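# Remove the empty cartridge from a sealant gun

## Task

Pull the spent cartridge out of the sealant gun and set it down on the table. The gun must end up lying on the table itself, not leaning on or resting on any other object. When both conditions hold, declare the job finished.

## Robot and tools

Robot: two arms, left_arm and right_arm, each with a two-finger parallel gripper and a wrist camera. left_arm's root sits near (-0.033, +0.356, 0) m and right_arm's near (-0.046, -0.270, 0) m, each yawed about one degree.

Frames: the scene frame has its origin at table-top height, halfway between the nominal arm bases. +x points out over the table, +z up, and left_arm is on the +y side. Arm names do not match image left/right. Reported end_effector_position (metres) and end_effector_quat_wxyz are in the scene frame. Commanded offsets are along the axes of that arm's current Hand target. For a gripper, +z is the direction the fingers point and y is the direction they open and close. The reported point lies between the finger pads, just under 1 cm back from the tips. Printed positions can be wrong by a few cm, more when the arm reaches far.

Command rows: each row holds 14 numbers in [-1, 1], first left_arm then right_arm, seven each: dx, dy, dz, rx, ry, rz, opening. Both arms always appear even if one is idle. dx..rz are offsets (not poses) from the Hand target as it stood when the action or move began; 1.0 equals 0.6 m of travel or 180 degrees of turn, and rx, ry, rz form one rotation vector. Rows in one action all count from that same starting target, not from one another, but a new action or call restarts from the updated target, so repeating an offset keeps moving. Opening is absolute: +1 fully open (pads about 87 mm apart), +0.5 about 69 mm, 0 about 43 mm, -0.5 about 18 mm, -1 shut. To keep an arm still, give zeros for its six pose numbers and repeat its current opening; writing 0 for the opening actually commands 43 mm.

Tools:
- execute_actions(actions, cameras): actions is a list of actions; each action is up to 15 rows, one per 1/30 s step, and a short action repeats its final row to fill 15 steps. An empty list returns state plus images and the scene number. cameras picks which images come back: ["all"], [] or names.
- move(target, speed, blend, opening_speed, blocking, cameras): straight-line motion toward one row or a list of up to 15 rows, every row an offset from the same starting Hand targets. speed is path top speed in m/s, 0.002 to 2.9, default 0.25 (rotation up to twice that in rad/s); one value or one per target. blend (m) rounds corners between listed targets; 0 stops at each. opening_speed (per second on the -1..+1 scale, at least 0.2) ramps the fingers. The whole move is capped at 10 s. blocking=false returns after about 0.5 s while motion continues. Paths do not avoid obstacles or the other arm. Result adds a move: line: done, off_target, moving, held or fault, plus limits such as paced (pose clipped) or held (steps withheld).
- wait(seconds 0 to 10, cameras): lets time pass with commands held; returns early if a running move ends.
- stop(cameras): brakes a running move.
- zoom_image(camera, region [x0, y0, x1, y1] in pixels, at most 504 by 504): closer view of the newest image from cam_head_left, cam_head_right, cam_high, cam_low, cam_left_wrist or cam_right_wrist (all 672x504).
- read_manual(section): licence texts only.
- finished_scene(scene): ends the current scene (1 or 2) for good; call it only when the goal is met and stable.

Reading results: Hand target is the last commanded pose after clipping; the next offsets start there. Grippers often stop short of it, and friction or weight can leave them low or tilted; waiting does not help, but a fresh command (even zeros) reasserts it, and any remaining gap can be sent as an offset. Check position and orientation after each move and correct tilt. Each control step limits commanded orientation to within 40 degrees of the measured one. grip_measured is on the same -1..+1 scale as the command; to hold a part, command roughly 0.04 below the reading at first contact for a firm grip (less for lighter). Each pad pushes up to about 20 N. Joint velocities said to be within noise mean the arm is still. Joint torques include gravity, carry offsets and noise, and joints 1 to 3 wrap at ±28 N m. Execute_actions results also list some intermediate positions.

Cautions: an arm stopped by contact keeps pushing until you command its target back past the gripper. Faster and deeper contacts push harder. Never let the arms, grippers or wrist cameras touch each other; the clearance check does not cover those. Avoid dropping or flinging parts, releasing moving parts, slamming, or letting anything leave the table. Keep strain off the wrist camera cables. Do not route a path near an arm's own base; go around it. Holding loads, long reach or pushing at unreachable poses heats motors: MOTOR HOT appears at 75 °C, at 90 °C that arm folds and goes idle, at 100 °C it goes limp. Time keeps running while you think, and loose objects may occasionally get nudged.

Each tool is called after "Emit:" by a JSON object that holds its "api" and its "payload", one argument or row to a line.

## Session

Emit:
{"api": "execute_actions", "payload": {
  "actions": []
}}

Scene clock: 0.00 s.
left_arm: end_effector_position=(+0.2769, +0.3830, +0.2381) grip_measured=+0.968 end_effector_quat_wxyz=(+0.368, -0.245, +0.897, +0.018) | right_arm: end_effector_position=(+0.2456, -0.1756, +0.2204) grip_measured=+1.000 end_effector_quat_wxyz=(+0.380, -0.028, +0.914, +0.141)
Joint positions: left_arm=[0.018 1.24 1.346 -0.942 -0.19 -0.424 0.984] | right_arm=[0.233 1.129 1.152 -0.766 -0.13 0.207 1]
Joint velocities: within noise
Joint torques (N m): no reading
Motor temperatures (°C): left_arm=[29 37 34 28 27 30 29] | right_arm=[29 33 35 28 29 27 28]
Heat: left arm: 37 °C; right arm: 35 °C.
Hand target: left_arm +0.2787, +0.3832, +0.2453; +0.379, -0.245, +0.892, +0.016 | right_arm +0.2448, -0.1758, +0.2219; +0.380, -0.028, +0.914, +0.141
Tool commands: left_gripper/opening=+1.0 right_gripper/opening=+1.0
camera_calibration:
cam_left_wrist: T_world_to_cam=[[0.451899, -0.878397, 0.155581, 0.171232], [-0.89173, -0.439993, 0.105945, 0.416304], [-0.0246067, -0.186613, -0.982125, 0.458485], [0, 0, 0, 1]] pos_world=[0.305133, 0.41914, 0.379544]
cam_right_wrist: T_world_to_cam=[[0.172022, -0.952445, -0.251508, -0.154455], [-0.978527, -0.194641, 0.0678158, 0.209967], [-0.113545, 0.234442, -0.965476, 0.426527], [0, 0, 0, 1]] pos_world=[0.280458, -0.206237, 0.358716]

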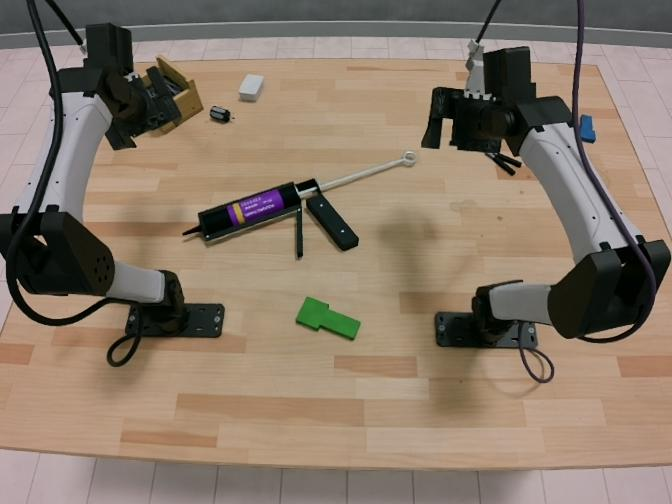

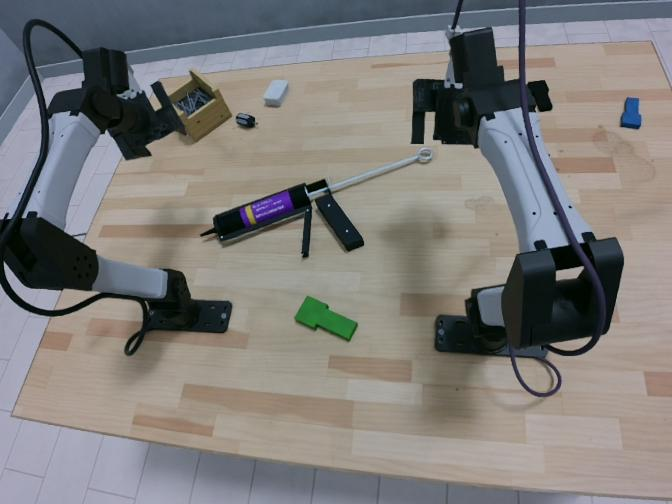

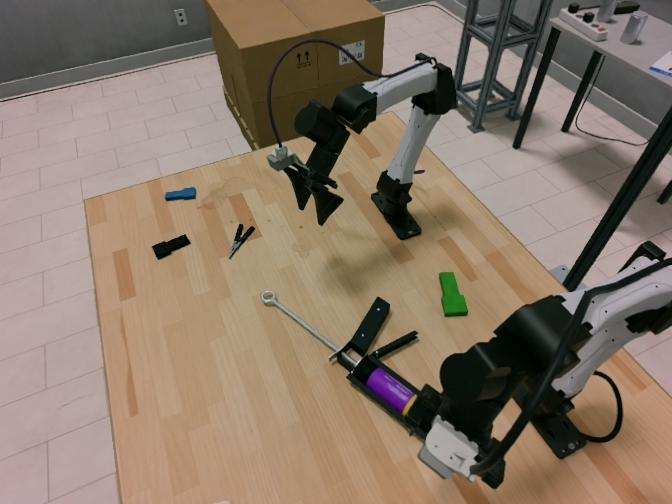

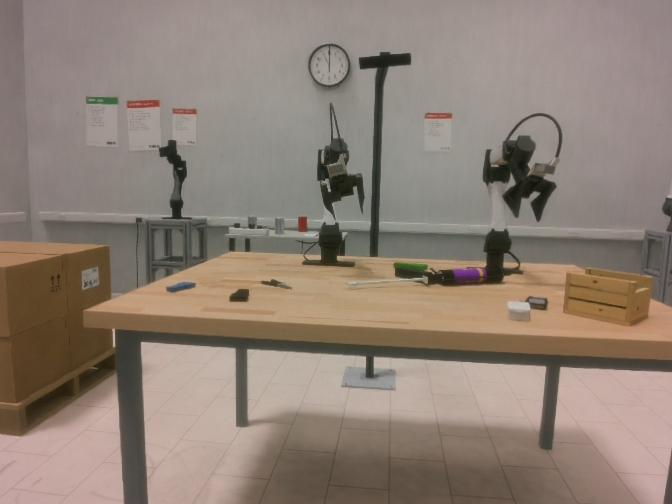

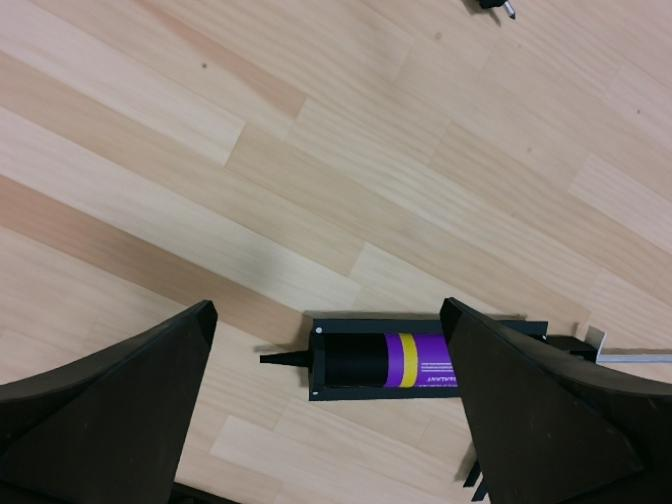

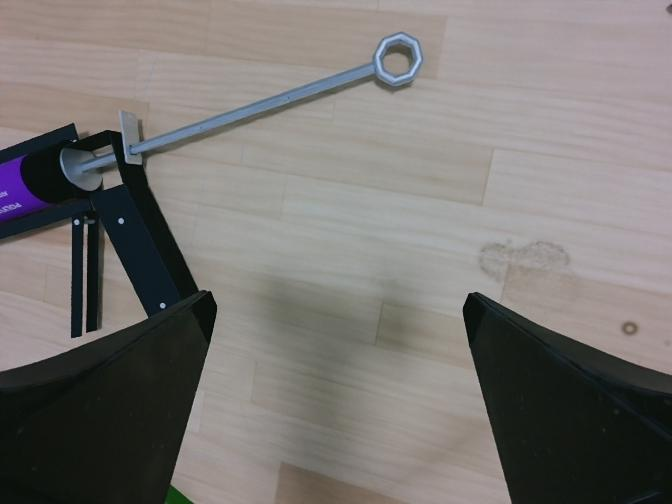

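Emit:
{"api": "move", "payload": {
  "target": [0.272,-0.197,0.028,0.168,0.224,0.522,1,0,0,0,0,0,0,1],
  "speed": 0.4,
  "cameras": ["cam_left_wrist","cam_head_left"]
}}

Scene clock: 10.90 s.
left_arm: end_effector_position=(+0.2432, +0.2162, +0.1371) grip_measured=+0.968 end_effector_quat_wxyz=(-0.001, +0.560, +0.829, +0.003) | right_arm: end_effector_position=(+0.2456, -0.1756, +0.2204) grip_measured=+1.000 end_effector_quat_wxyz=(+0.380, -0.028, +0.914, +0.141)
Joint positions: left_arm=[-0.569 1.842 1.675 -1.406 -0.006 0.636 0.984] | right_arm=[0.233 1.129 1.152 -0.766 -0.13 0.207 1]
Joint torques (N m): left_arm=[0.12 -6.13 7.94 0.12 0.12 0.16] | right_arm=[0.08 -3.82 7.01 1.74 -0.19 -0.01]
Heat: left arm: 38 °C; right arm: 36 °C.
Hand target: left_arm +0.2461, +0.2134, +0.1404; +0.000, +0.566, +0.824, +0.000 | right_arm +0.2448, -0.1758, +0.2219; +0.380, -0.028, +0.914, +0.141
Off the commanded pose: left_arm 0.005 m, 1 deg | right_arm 0.002 m, 0 deg.
move: done
camera_calibration:
cam_left_wrist: T_world_to_cam=[[-0.92548, -0.378791, 0.00173595, 0.303707], [-0.247508, 0.608179, 0.754227, -0.148591], [-0.28675, 0.697593, -0.656612, 0.155288], [0, 0, 0, 1]] pos_world=[0.288826, 0.0970837, 0.213508]
Images, in order (width x height): cam_head_left 672x504, cam_left_wrist 672x504.

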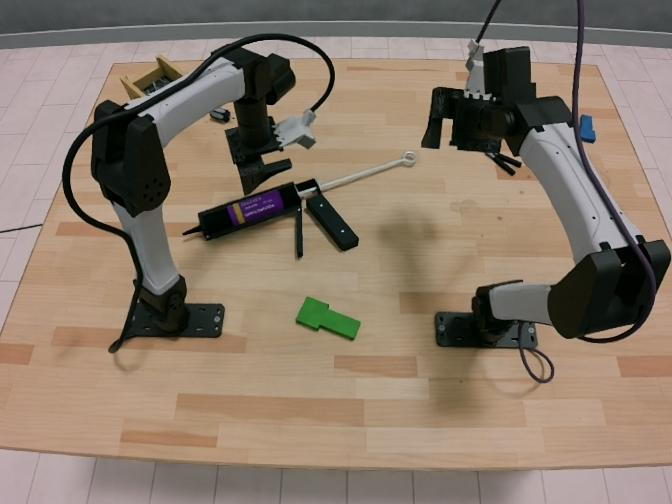

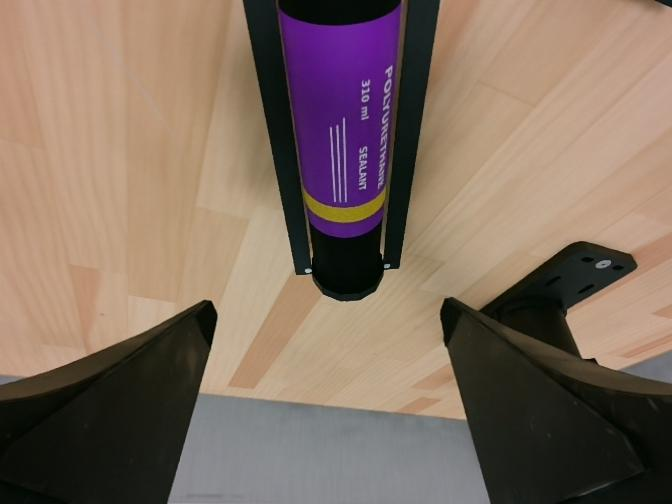

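Emit:
{"api": "move", "payload": {
  "target": [
    [-0.054,-0.008,0.07,0,0,0,0.45,0,0,0,0,0,0,1],
    [-0.054,-0.008,0.163,0,0,0,0.45,0,0,0,0,0,0,1],
    [-0.054,-0.008,0.163,0,0,0,-0.3,0,0,0,0,0,0,1]
  ],
  "speed": [0.2,0.1,0.1],
  "blend": [0.01,0,0],
  "opening_speed": 1,
  "cameras": ["cam_left_wrist"]
}}

Scene clock: 20.57 s.
left_arm: end_effector_position=(+0.2516, +0.1830, +0.0481) grip_measured=-0.163 end_effector_quat_wxyz=(-0.001, +0.569, +0.822, +0.000) | right_arm: end_effector_position=(+0.2456, -0.1756, +0.2204) grip_measured=+1.000 end_effector_quat_wxyz=(+0.380, -0.028, +0.914, +0.141)
Joint positions: left_arm=[-0.633 1.968 1.489 -1.095 0 0.594 0.418] | right_arm=[0.233 1.129 1.152 -0.766 -0.13 0.207 1]
Joint torques (N m): left_arm=[0.18 -7.01 4.72 0.53 0.07 -0.08] | right_arm=[0.08 -3.81 6.99 1.74 -0.19 -0.01]
Heat: left arm: 39 °C; right arm: 37 °C.
Hand target: left_arm +0.2534, +0.1814, +0.0426; +0.000, +0.566, +0.824, +0.000 | right_arm +0.2448, -0.1758, +0.2219; +0.380, -0.028, +0.914, +0.141
Off the commanded pose: left_arm 0.006 m, 0 deg | right_arm 0.002 m, 0 deg.
move: done
camera_calibration:
cam_left_wrist: T_world_to_cam=[[-0.933772, -0.357803, 0.00679226, 0.297038], [-0.230924, 0.616935, 0.752373, -0.0647969], [-0.273392, 0.700977, -0.658702, 0.118529], [0, 0, 0, 1]] pos_world=[0.294808, 0.0631702, 0.124809]
Images, in order (width x height): cam_left_wrist 672x504.

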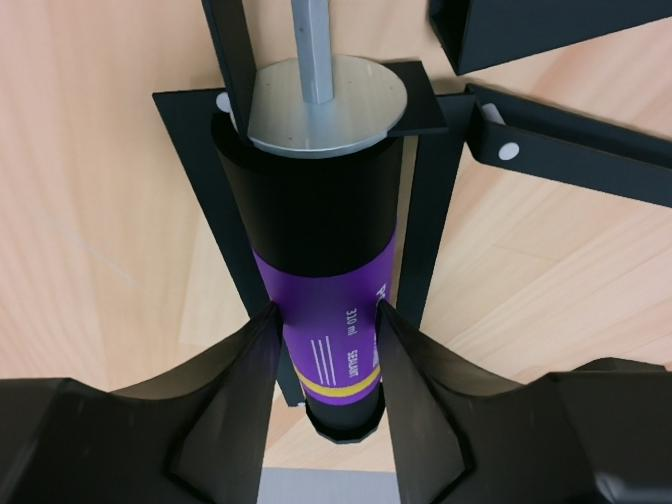

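Emit:
{"api": "move", "payload": {
  "target": [0.008,0,-0.07,0,-0.1,0,-0.5,0,0,0,0,0,0,1],
  "speed": 0.08,
  "cameras": ["cam_left_wrist"]
}}

Scene clock: 25.07 s.
left_arm: end_effector_position=(+0.2478, +0.1878, +0.0747) grip_measured=-0.500 end_effector_quat_wxyz=(+0.104, +0.554, +0.821, -0.087) | right_arm: end_effector_position=(+0.2456, -0.1756, +0.2204) grip_measured=+1.000 end_effector_quat_wxyz=(+0.380, -0.028, +0.914, +0.141)
Joint positions: left_arm=[-0.532 1.733 1.307 -0.949 0.188 0.654 0.25] | right_arm=[0.233 1.129 1.152 -0.766 -0.13 0.207 1]
Joint torques (N m): left_arm=[0.55 -9.43 4.88 0.91 0.28 0.15] | right_arm=[0.08 -3.81 7.01 1.73 -0.19 0]
Heat: left arm: 41 °C; right arm: 37 °C.
Hand target: left_arm +0.2517, +0.1859, +0.0847; +0.130, +0.559, +0.814, -0.089 | right_arm +0.2448, -0.1758, +0.2219; +0.380, -0.028, +0.914, +0.141
Off the commanded pose: left_arm 0.011 m, 3 deg | right_arm 0.002 m, 0 deg.
move: off_target (left_arm)
camera_calibration:
cam_left_wrist: T_world_to_cam=[[-0.926767, -0.374126, 0.0336438, 0.294372], [-0.295936, 0.782361, 0.548026, -0.0884196], [-0.231352, 0.497936, -0.835784, 0.172564], [0, 0, 0, 1]] pos_world=[0.286571, 0.0933826, 0.182778]
Images, in order (width x height): cam_left_wrist 672x504.

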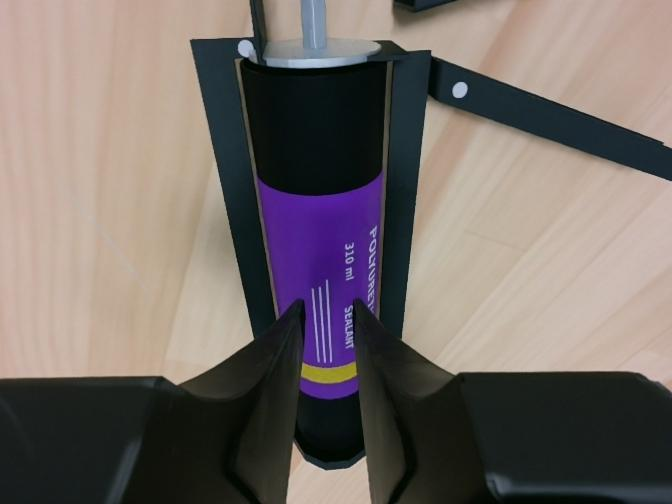

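Emit:
{"api": "move", "payload": {
  "target": [
    [0,0,-0.01,0,0,0,0.4,0,0,0,0,0,0,1],
    [0.02,0,0.06,0,0.1,0,0.4,0,0,0,0,0,0,1],
    [0.02,0,0.088,0,0.1,0,0.4,0,0,0,0,0,0,1],
    [0.02,0,0.088,0,0.1,0,-0.3,0,0,0,0,0,0,1]
  ],
  "speed": [0.1,0.1,0.06,0.1],
  "opening_speed": 1.2,
  "cameras": ["cam_left_wrist"]
}}

Scene clock: 34.53 s.
left_arm: end_effector_position=(+0.2495, +0.1887, +0.0384) grip_measured=+0.034 end_effector_quat_wxyz=(-0.004, +0.568, +0.823, +0.005) | right_arm: end_effector_position=(+0.2456, -0.1756, +0.2204) grip_measured=+1.000 end_effector_quat_wxyz=(+0.380, -0.028, +0.914, +0.141)
Joint positions: left_arm=[-0.629 1.964 1.442 -1.057 -0.011 0.596 0.517] | right_arm=[0.233 1.129 1.152 -0.766 -0.13 0.207 1]
Joint torques (N m): left_arm=[-0.17 -5.72 6.02 0.58 0.18 -0.1] | right_arm=[0.08 -3.81 7.01 1.74 -0.19 -0.01]
Motor temperatures (°C): left_arm=[29 43 37 29 27 30 29] | right_arm=[29 34 38 30 29 27 28]
Heat: left arm: 43 °C; right arm: 38 °C.
Hand target: left_arm +0.2535, +0.1812, +0.0307; +0.001, +0.566, +0.825, +0.000 | right_arm +0.2448, -0.1758, +0.2219; +0.380, -0.028, +0.914, +0.141
Off the commanded pose: left_arm 0.011 m, 1 deg | right_arm 0.002 m, 0 deg.
move: off_target (left_arm); target 4's new opening was sent with left_arm's hand 0.013 m and 1 deg from that target
camera_calibration:
cam_left_wrist: T_world_to_cam=[[-0.932839, -0.360293, 0.000630822, 0.297631], [-0.234137, 0.607537, 0.758999, -0.0593055], [-0.273845, 0.707876, -0.651092, 0.106091], [0, 0, 0, 1]] pos_world=[0.292809, 0.0681651, 0.1139]
Images, in order (width x height): cam_left_wrist 672x504.

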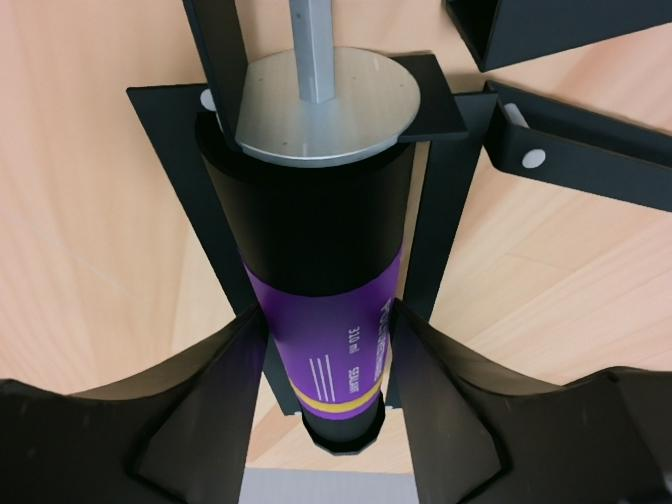

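Emit:
{"api": "move", "payload": {
  "target": [0.008,0,-0.08,0,-0.1,0,-0.4,0,0,0,0,0,0,1],
  "speed": 0.08,
  "cameras": ["cam_left_wrist"]
}}

Scene clock: 38.27 s.
left_arm: end_effector_position=(+0.2474, +0.1917, +0.0680) grip_measured=+0.033 end_effector_quat_wxyz=(+0.098, +0.556, +0.822, -0.079) | right_arm: end_effector_position=(+0.2456, -0.1756, +0.2204) grip_measured=+1.000 end_effector_quat_wxyz=(+0.380, -0.028, +0.914, +0.141)
Joint positions: left_arm=[-0.531 1.738 1.287 -0.934 0.174 0.66 0.516] | right_arm=[0.233 1.129 1.152 -0.766 -0.13 0.207 1]
Joint torques (N m): left_arm=[0.46 -9.54 4.93 0.98 0.42 0.1] | right_arm=[0.06 -3.81 7.01 1.74 -0.19 -0.01]
Heat: left arm: 44 °C; right arm: 38 °C.
Hand target: left_arm +0.2516, +0.1857, +0.0787; +0.129, +0.559, +0.814, -0.089 | right_arm +0.2448, -0.1758, +0.2219; +0.380, -0.028, +0.914, +0.141
Off the commanded pose: left_arm 0.013 m, 4 deg | right_arm 0.002 m, 0 deg.
move: off_target (left_arm)
camera_calibration:
cam_left_wrist: T_world_to_cam=[[-0.927373, -0.373128, 0.0274906, 0.296049], [-0.294338, 0.772958, 0.56205, -0.087381], [-0.230966, 0.513139, -0.826646, 0.161243], [0, 0, 0, 1]] pos_world=[0.28607, 0.0952659, 0.174265]
Images, in order (width x height): cam_left_wrist 672x504.

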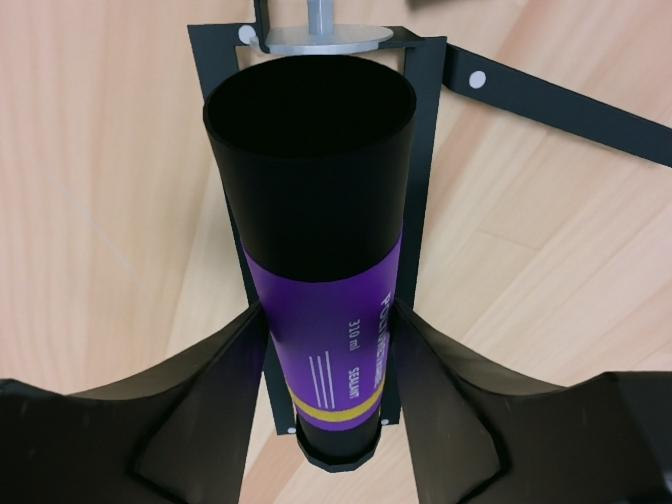

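Emit:
{"api": "move", "payload": {
  "target": [
    [-0.133,0,0,0,0,0,-0.4,0,0,0,0,0,0,1],
    [-0.165,0,-0.095,0,0,0,-0.4,0,0,0,0,0,0,1],
    [-0.093,0.217,-0.04,0,0.1,0,-0.4,0,0,0,0,0,0,1]
  ],
  "speed": [0.1,0.2,0.2],
  "blend": [0.01,0.03,0],
  "cameras": ["cam_left_wrist","cam_low"]
}}

Emit:
{"api": "zoom_image", "payload": {
  "camera": "cam_low",
  "region": [340, 210, 560, 320]
}}

Scene clock: 46.07 s.
left_arm: end_effector_position=(+0.3875, +0.1893, +0.1157) grip_measured=+0.032 end_effector_quat_wxyz=(+0.051, +0.561, +0.826, +0.003) | right_arm: end_effector_position=(+0.2456, -0.1756, +0.2204) grip_measured=+1.000 end_effector_quat_wxyz=(+0.380, -0.028, +0.914, +0.141)
Joint positions: left_arm=[-0.454 2.405 2.472 -1.536 0.01 0.756 0.516] | right_arm=[0.233 1.129 1.152 -0.766 -0.13 0.207 1]
Joint torques (N m): left_arm=[-0.05 -9.85 7.92 0.29 -0.07 0.11] | right_arm=[0.06 -3.81 7.01 1.73 -0.19 -0.01]
Heat: left arm: 45 °C; right arm: 38 °C.
Hand target: left_arm +0.3896, +0.1900, +0.1189; +0.000, +0.566, +0.824, +0.000 | right_arm +0.2448, -0.1758, +0.2219; +0.380, -0.028, +0.914, +0.141
Off the commanded pose: left_arm 0.004 m, 6 deg | right_arm 0.002 m, 0 deg.
joint sent to its limit (left arm) — joint 4 (wrist pitch), lower limit. The joint targets are off in orientation, not in position.
move: off_target (left_arm)
camera_calibration:
cam_left_wrist: T_world_to_cam=[[-0.925211, -0.375068, -0.0575211, 0.433088], [-0.307221, 0.651458, 0.693699, -0.0583798], [-0.222712, 0.659489, -0.717965, 0.190832], [0, 0, 0, 1]] pos_world=[0.425263, 0.0746179, 0.202421]
Images, in order (width x height): cam_low 672x504, cam_left_wrist 672x504.

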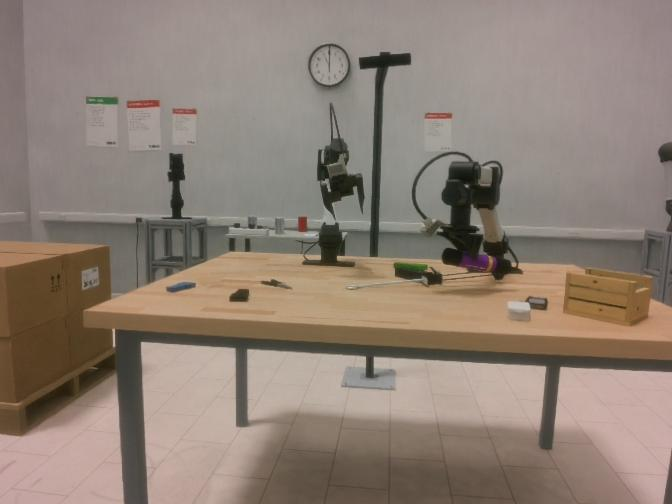

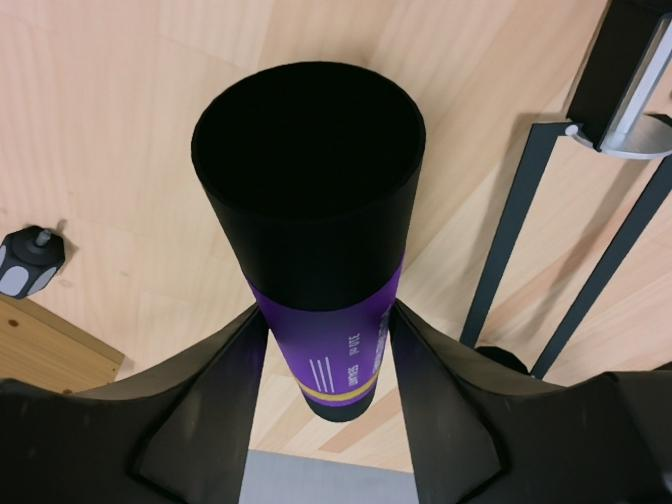

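Scaled by 2.291.

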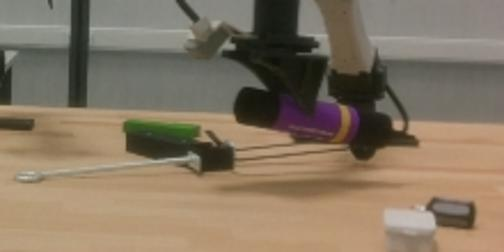

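Emit:
{"api": "move", "payload": {
  "target": [
    [0,0,0.09,0,0.05,0,-0.4,0,0,0,0,0,0,1],
    [0,0,0.138,0,0.05,0,-0.4,0,0,0,0,0,0,1]
  ],
  "speed": [0.12,0.04],
  "blend": [0.01,0],
  "cameras": ["cam_left_wrist","cam_low"]
}}

Emit:
{"api": "zoom_image", "payload": {
  "camera": "cam_low",
  "region": [340, 210, 560, 320]
}}

Scene clock: 51.17 s.
left_arm: end_effector_position=(+0.3890, +0.1903, +0.0404) grip_measured=+0.032 end_effector_quat_wxyz=(-0.038, +0.571, +0.819, +0.044) | right_arm: end_effector_position=(+0.2456, -0.1756, +0.2204) grip_measured=+1.000 end_effector_quat_wxyz=(+0.380, -0.028, +0.914, +0.141)
Joint positions: left_arm=[-0.491 2.612 2.519 -1.542 -0.097 0.742 0.516] | right_arm=[0.233 1.129 1.152 -0.766 -0.13 0.207 1]
Joint torques (N m): left_arm=[-0.02 -9.63 7.43 0.01 -0.08 -0.14] | right_arm=[0.06 -3.81 7.01 1.74 -0.19 -0.01]
Heat: left arm: 46 °C; right arm: 38 °C.
Hand target: left_arm +0.3896, +0.1900, +0.0359; -0.064, +0.564, +0.822, +0.044 | right_arm +0.2448, -0.1758, +0.2219; +0.380, -0.028, +0.914, +0.141
Off the commanded pose: left_arm 0.004 m, 3 deg | right_arm 0.002 m, 0 deg.
joint sent to its limit (left arm) — joint 4 (wrist pitch), lower limit. The joint targets still meet the commanded pose.
move: off_target (left_arm)
camera_calibration:
cam_left_wrist: T_world_to_cam=[[-0.936874, -0.348911, -0.0230089, 0.428737], [-0.217165, 0.529019, 0.820353, -0.0232431], [-0.274058, 0.773563, -0.571395, 0.128736], [0, 0, 0, 1]] pos_world=[0.431906, 0.0623014, 0.102491]
Images, in order (width x height): cam_low 672x504, cam_left_wrist 672x504.

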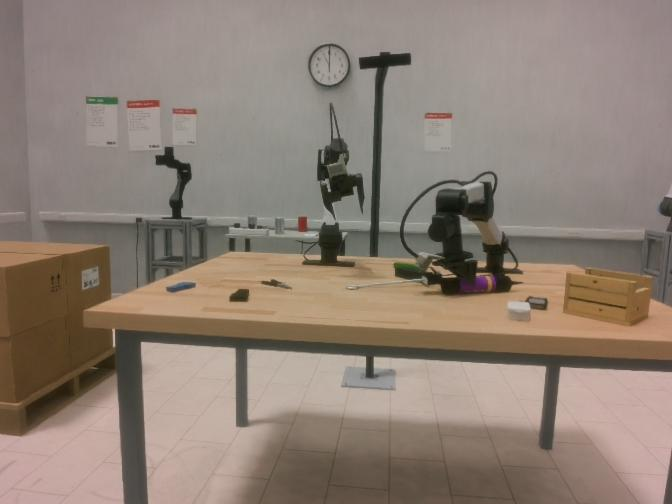

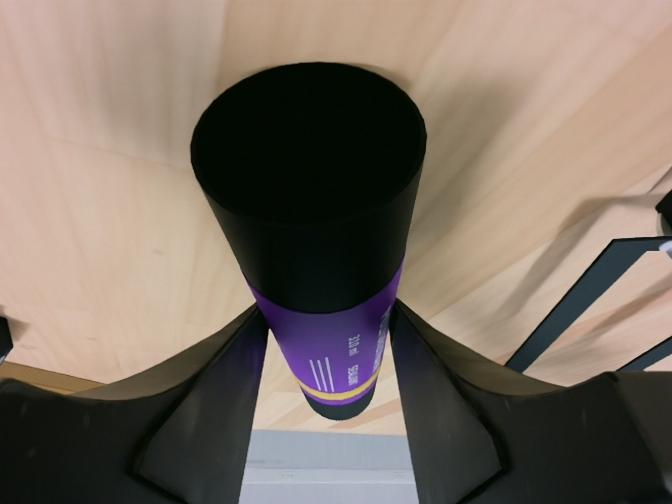

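Scaled by 2.291.

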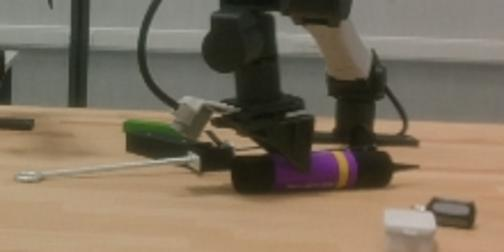

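Emit:
{"api": "move", "payload": {
  "target": [
    [0,0,0.016,0,0,0,-0.4,0,0,0,0,0,0,1],
    [0,0,0.016,0,0,0,0.5,0,0,0,0,0,0,1],
    [0,0,-0.13,0,0,0,0.5,0,0,0,0,0,0,1]
  ],
  "speed": [0.03,0.1,0.12],
  "opening_speed": 0.4,
  "cameras": ["cam_left_wrist","cam_low","cam_head_left"]
}}

Emit:
{"api": "zoom_image", "payload": {
  "camera": "cam_low",
  "region": [340, 210, 560, 320]
}}

Scene clock: 57.73 s.
left_arm: end_effector_position=(+0.3911, +0.1806, +0.0876) grip_measured=+0.500 end_effector_quat_wxyz=(+0.013, +0.577, +0.814, +0.057) | right_arm: end_effector_position=(+0.2456, -0.1756, +0.2204) grip_measured=+1.000 end_effector_quat_wxyz=(+0.380, -0.028, +0.914, +0.141)
Joint positions: left_arm=[-0.512 2.512 2.533 -1.551 -0.11 0.741 0.75] | right_arm=[0.233 1.129 1.152 -0.766 -0.13 0.207 1]
Joint torques (N m): left_arm=[-0.13 -15.01 6.42 0.33 -0.08 -0.02] | right_arm=[0.08 -3.81 7.01 1.74 -0.19 0]
Motor temperatures (°C): left_arm=[29 48 37 29 27 30 29] | right_arm=[29 34 38 31 29 27 28]
Heat: left arm: 48 °C; right arm: 38 °C.
Hand target: left_arm +0.3940, +0.1787, +0.1131; -0.064, +0.564, +0.822, +0.044 | right_arm +0.2448, -0.1758, +0.2219; +0.380, -0.028, +0.914, +0.141
Off the commanded pose: left_arm 0.026 m, 9 deg | right_arm 0.002 m, 0 deg.
joint sent to its limit (left arm) — joint 4 (wrist pitch), lower limit. The joint targets are off in orientation, not in position.
move: off_target (left_arm); target 2's new opening was sent with left_arm's hand 0.014 m and 3 deg from that target
camera_calibration:
cam_left_wrist: T_world_to_cam=[[-0.937591, -0.332086, -0.103161, 0.432639], [-0.284945, 0.563652, 0.775308, -0.0321499], [-0.199322, 0.756317, -0.623102, 0.142251], [0, 0, 0, 1]] pos_world=[0.424832, 0.0542078, 0.158194]
Images, in order (width x height): cam_head_left 672x504, cam_low 672x504, cam_left_wrist 672x504.

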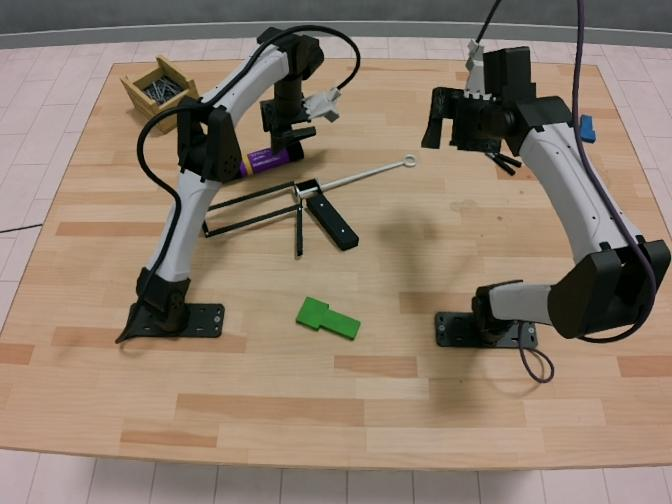

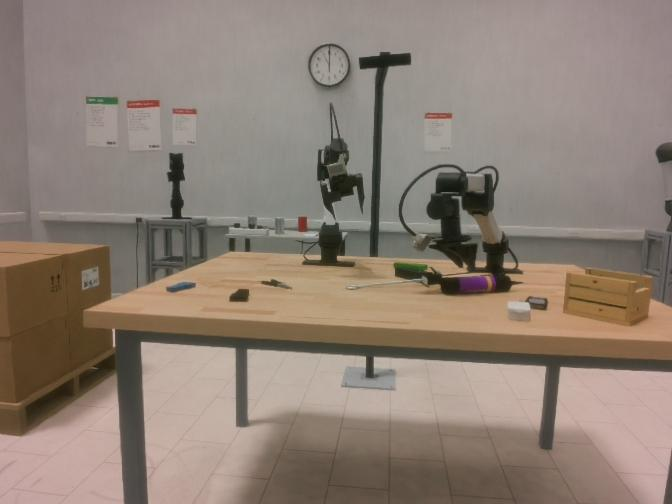

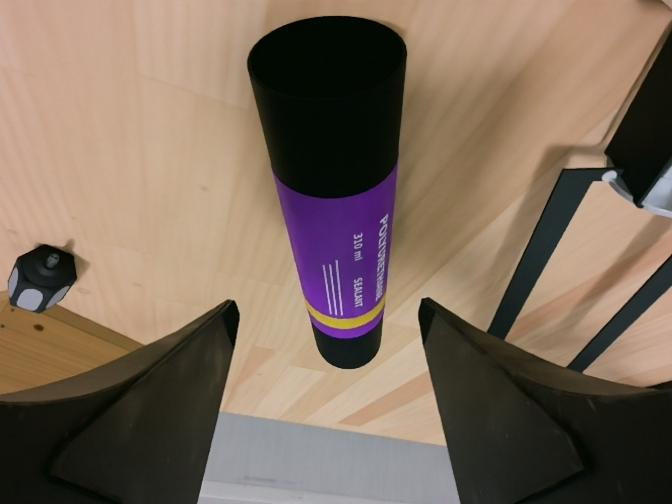

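Scaled by 2.291.

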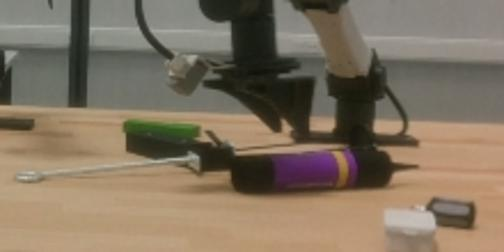

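Emit:
{"api": "finished_scene", "payload": {
  "scene": 2
}}

The scene is finished: the task was done.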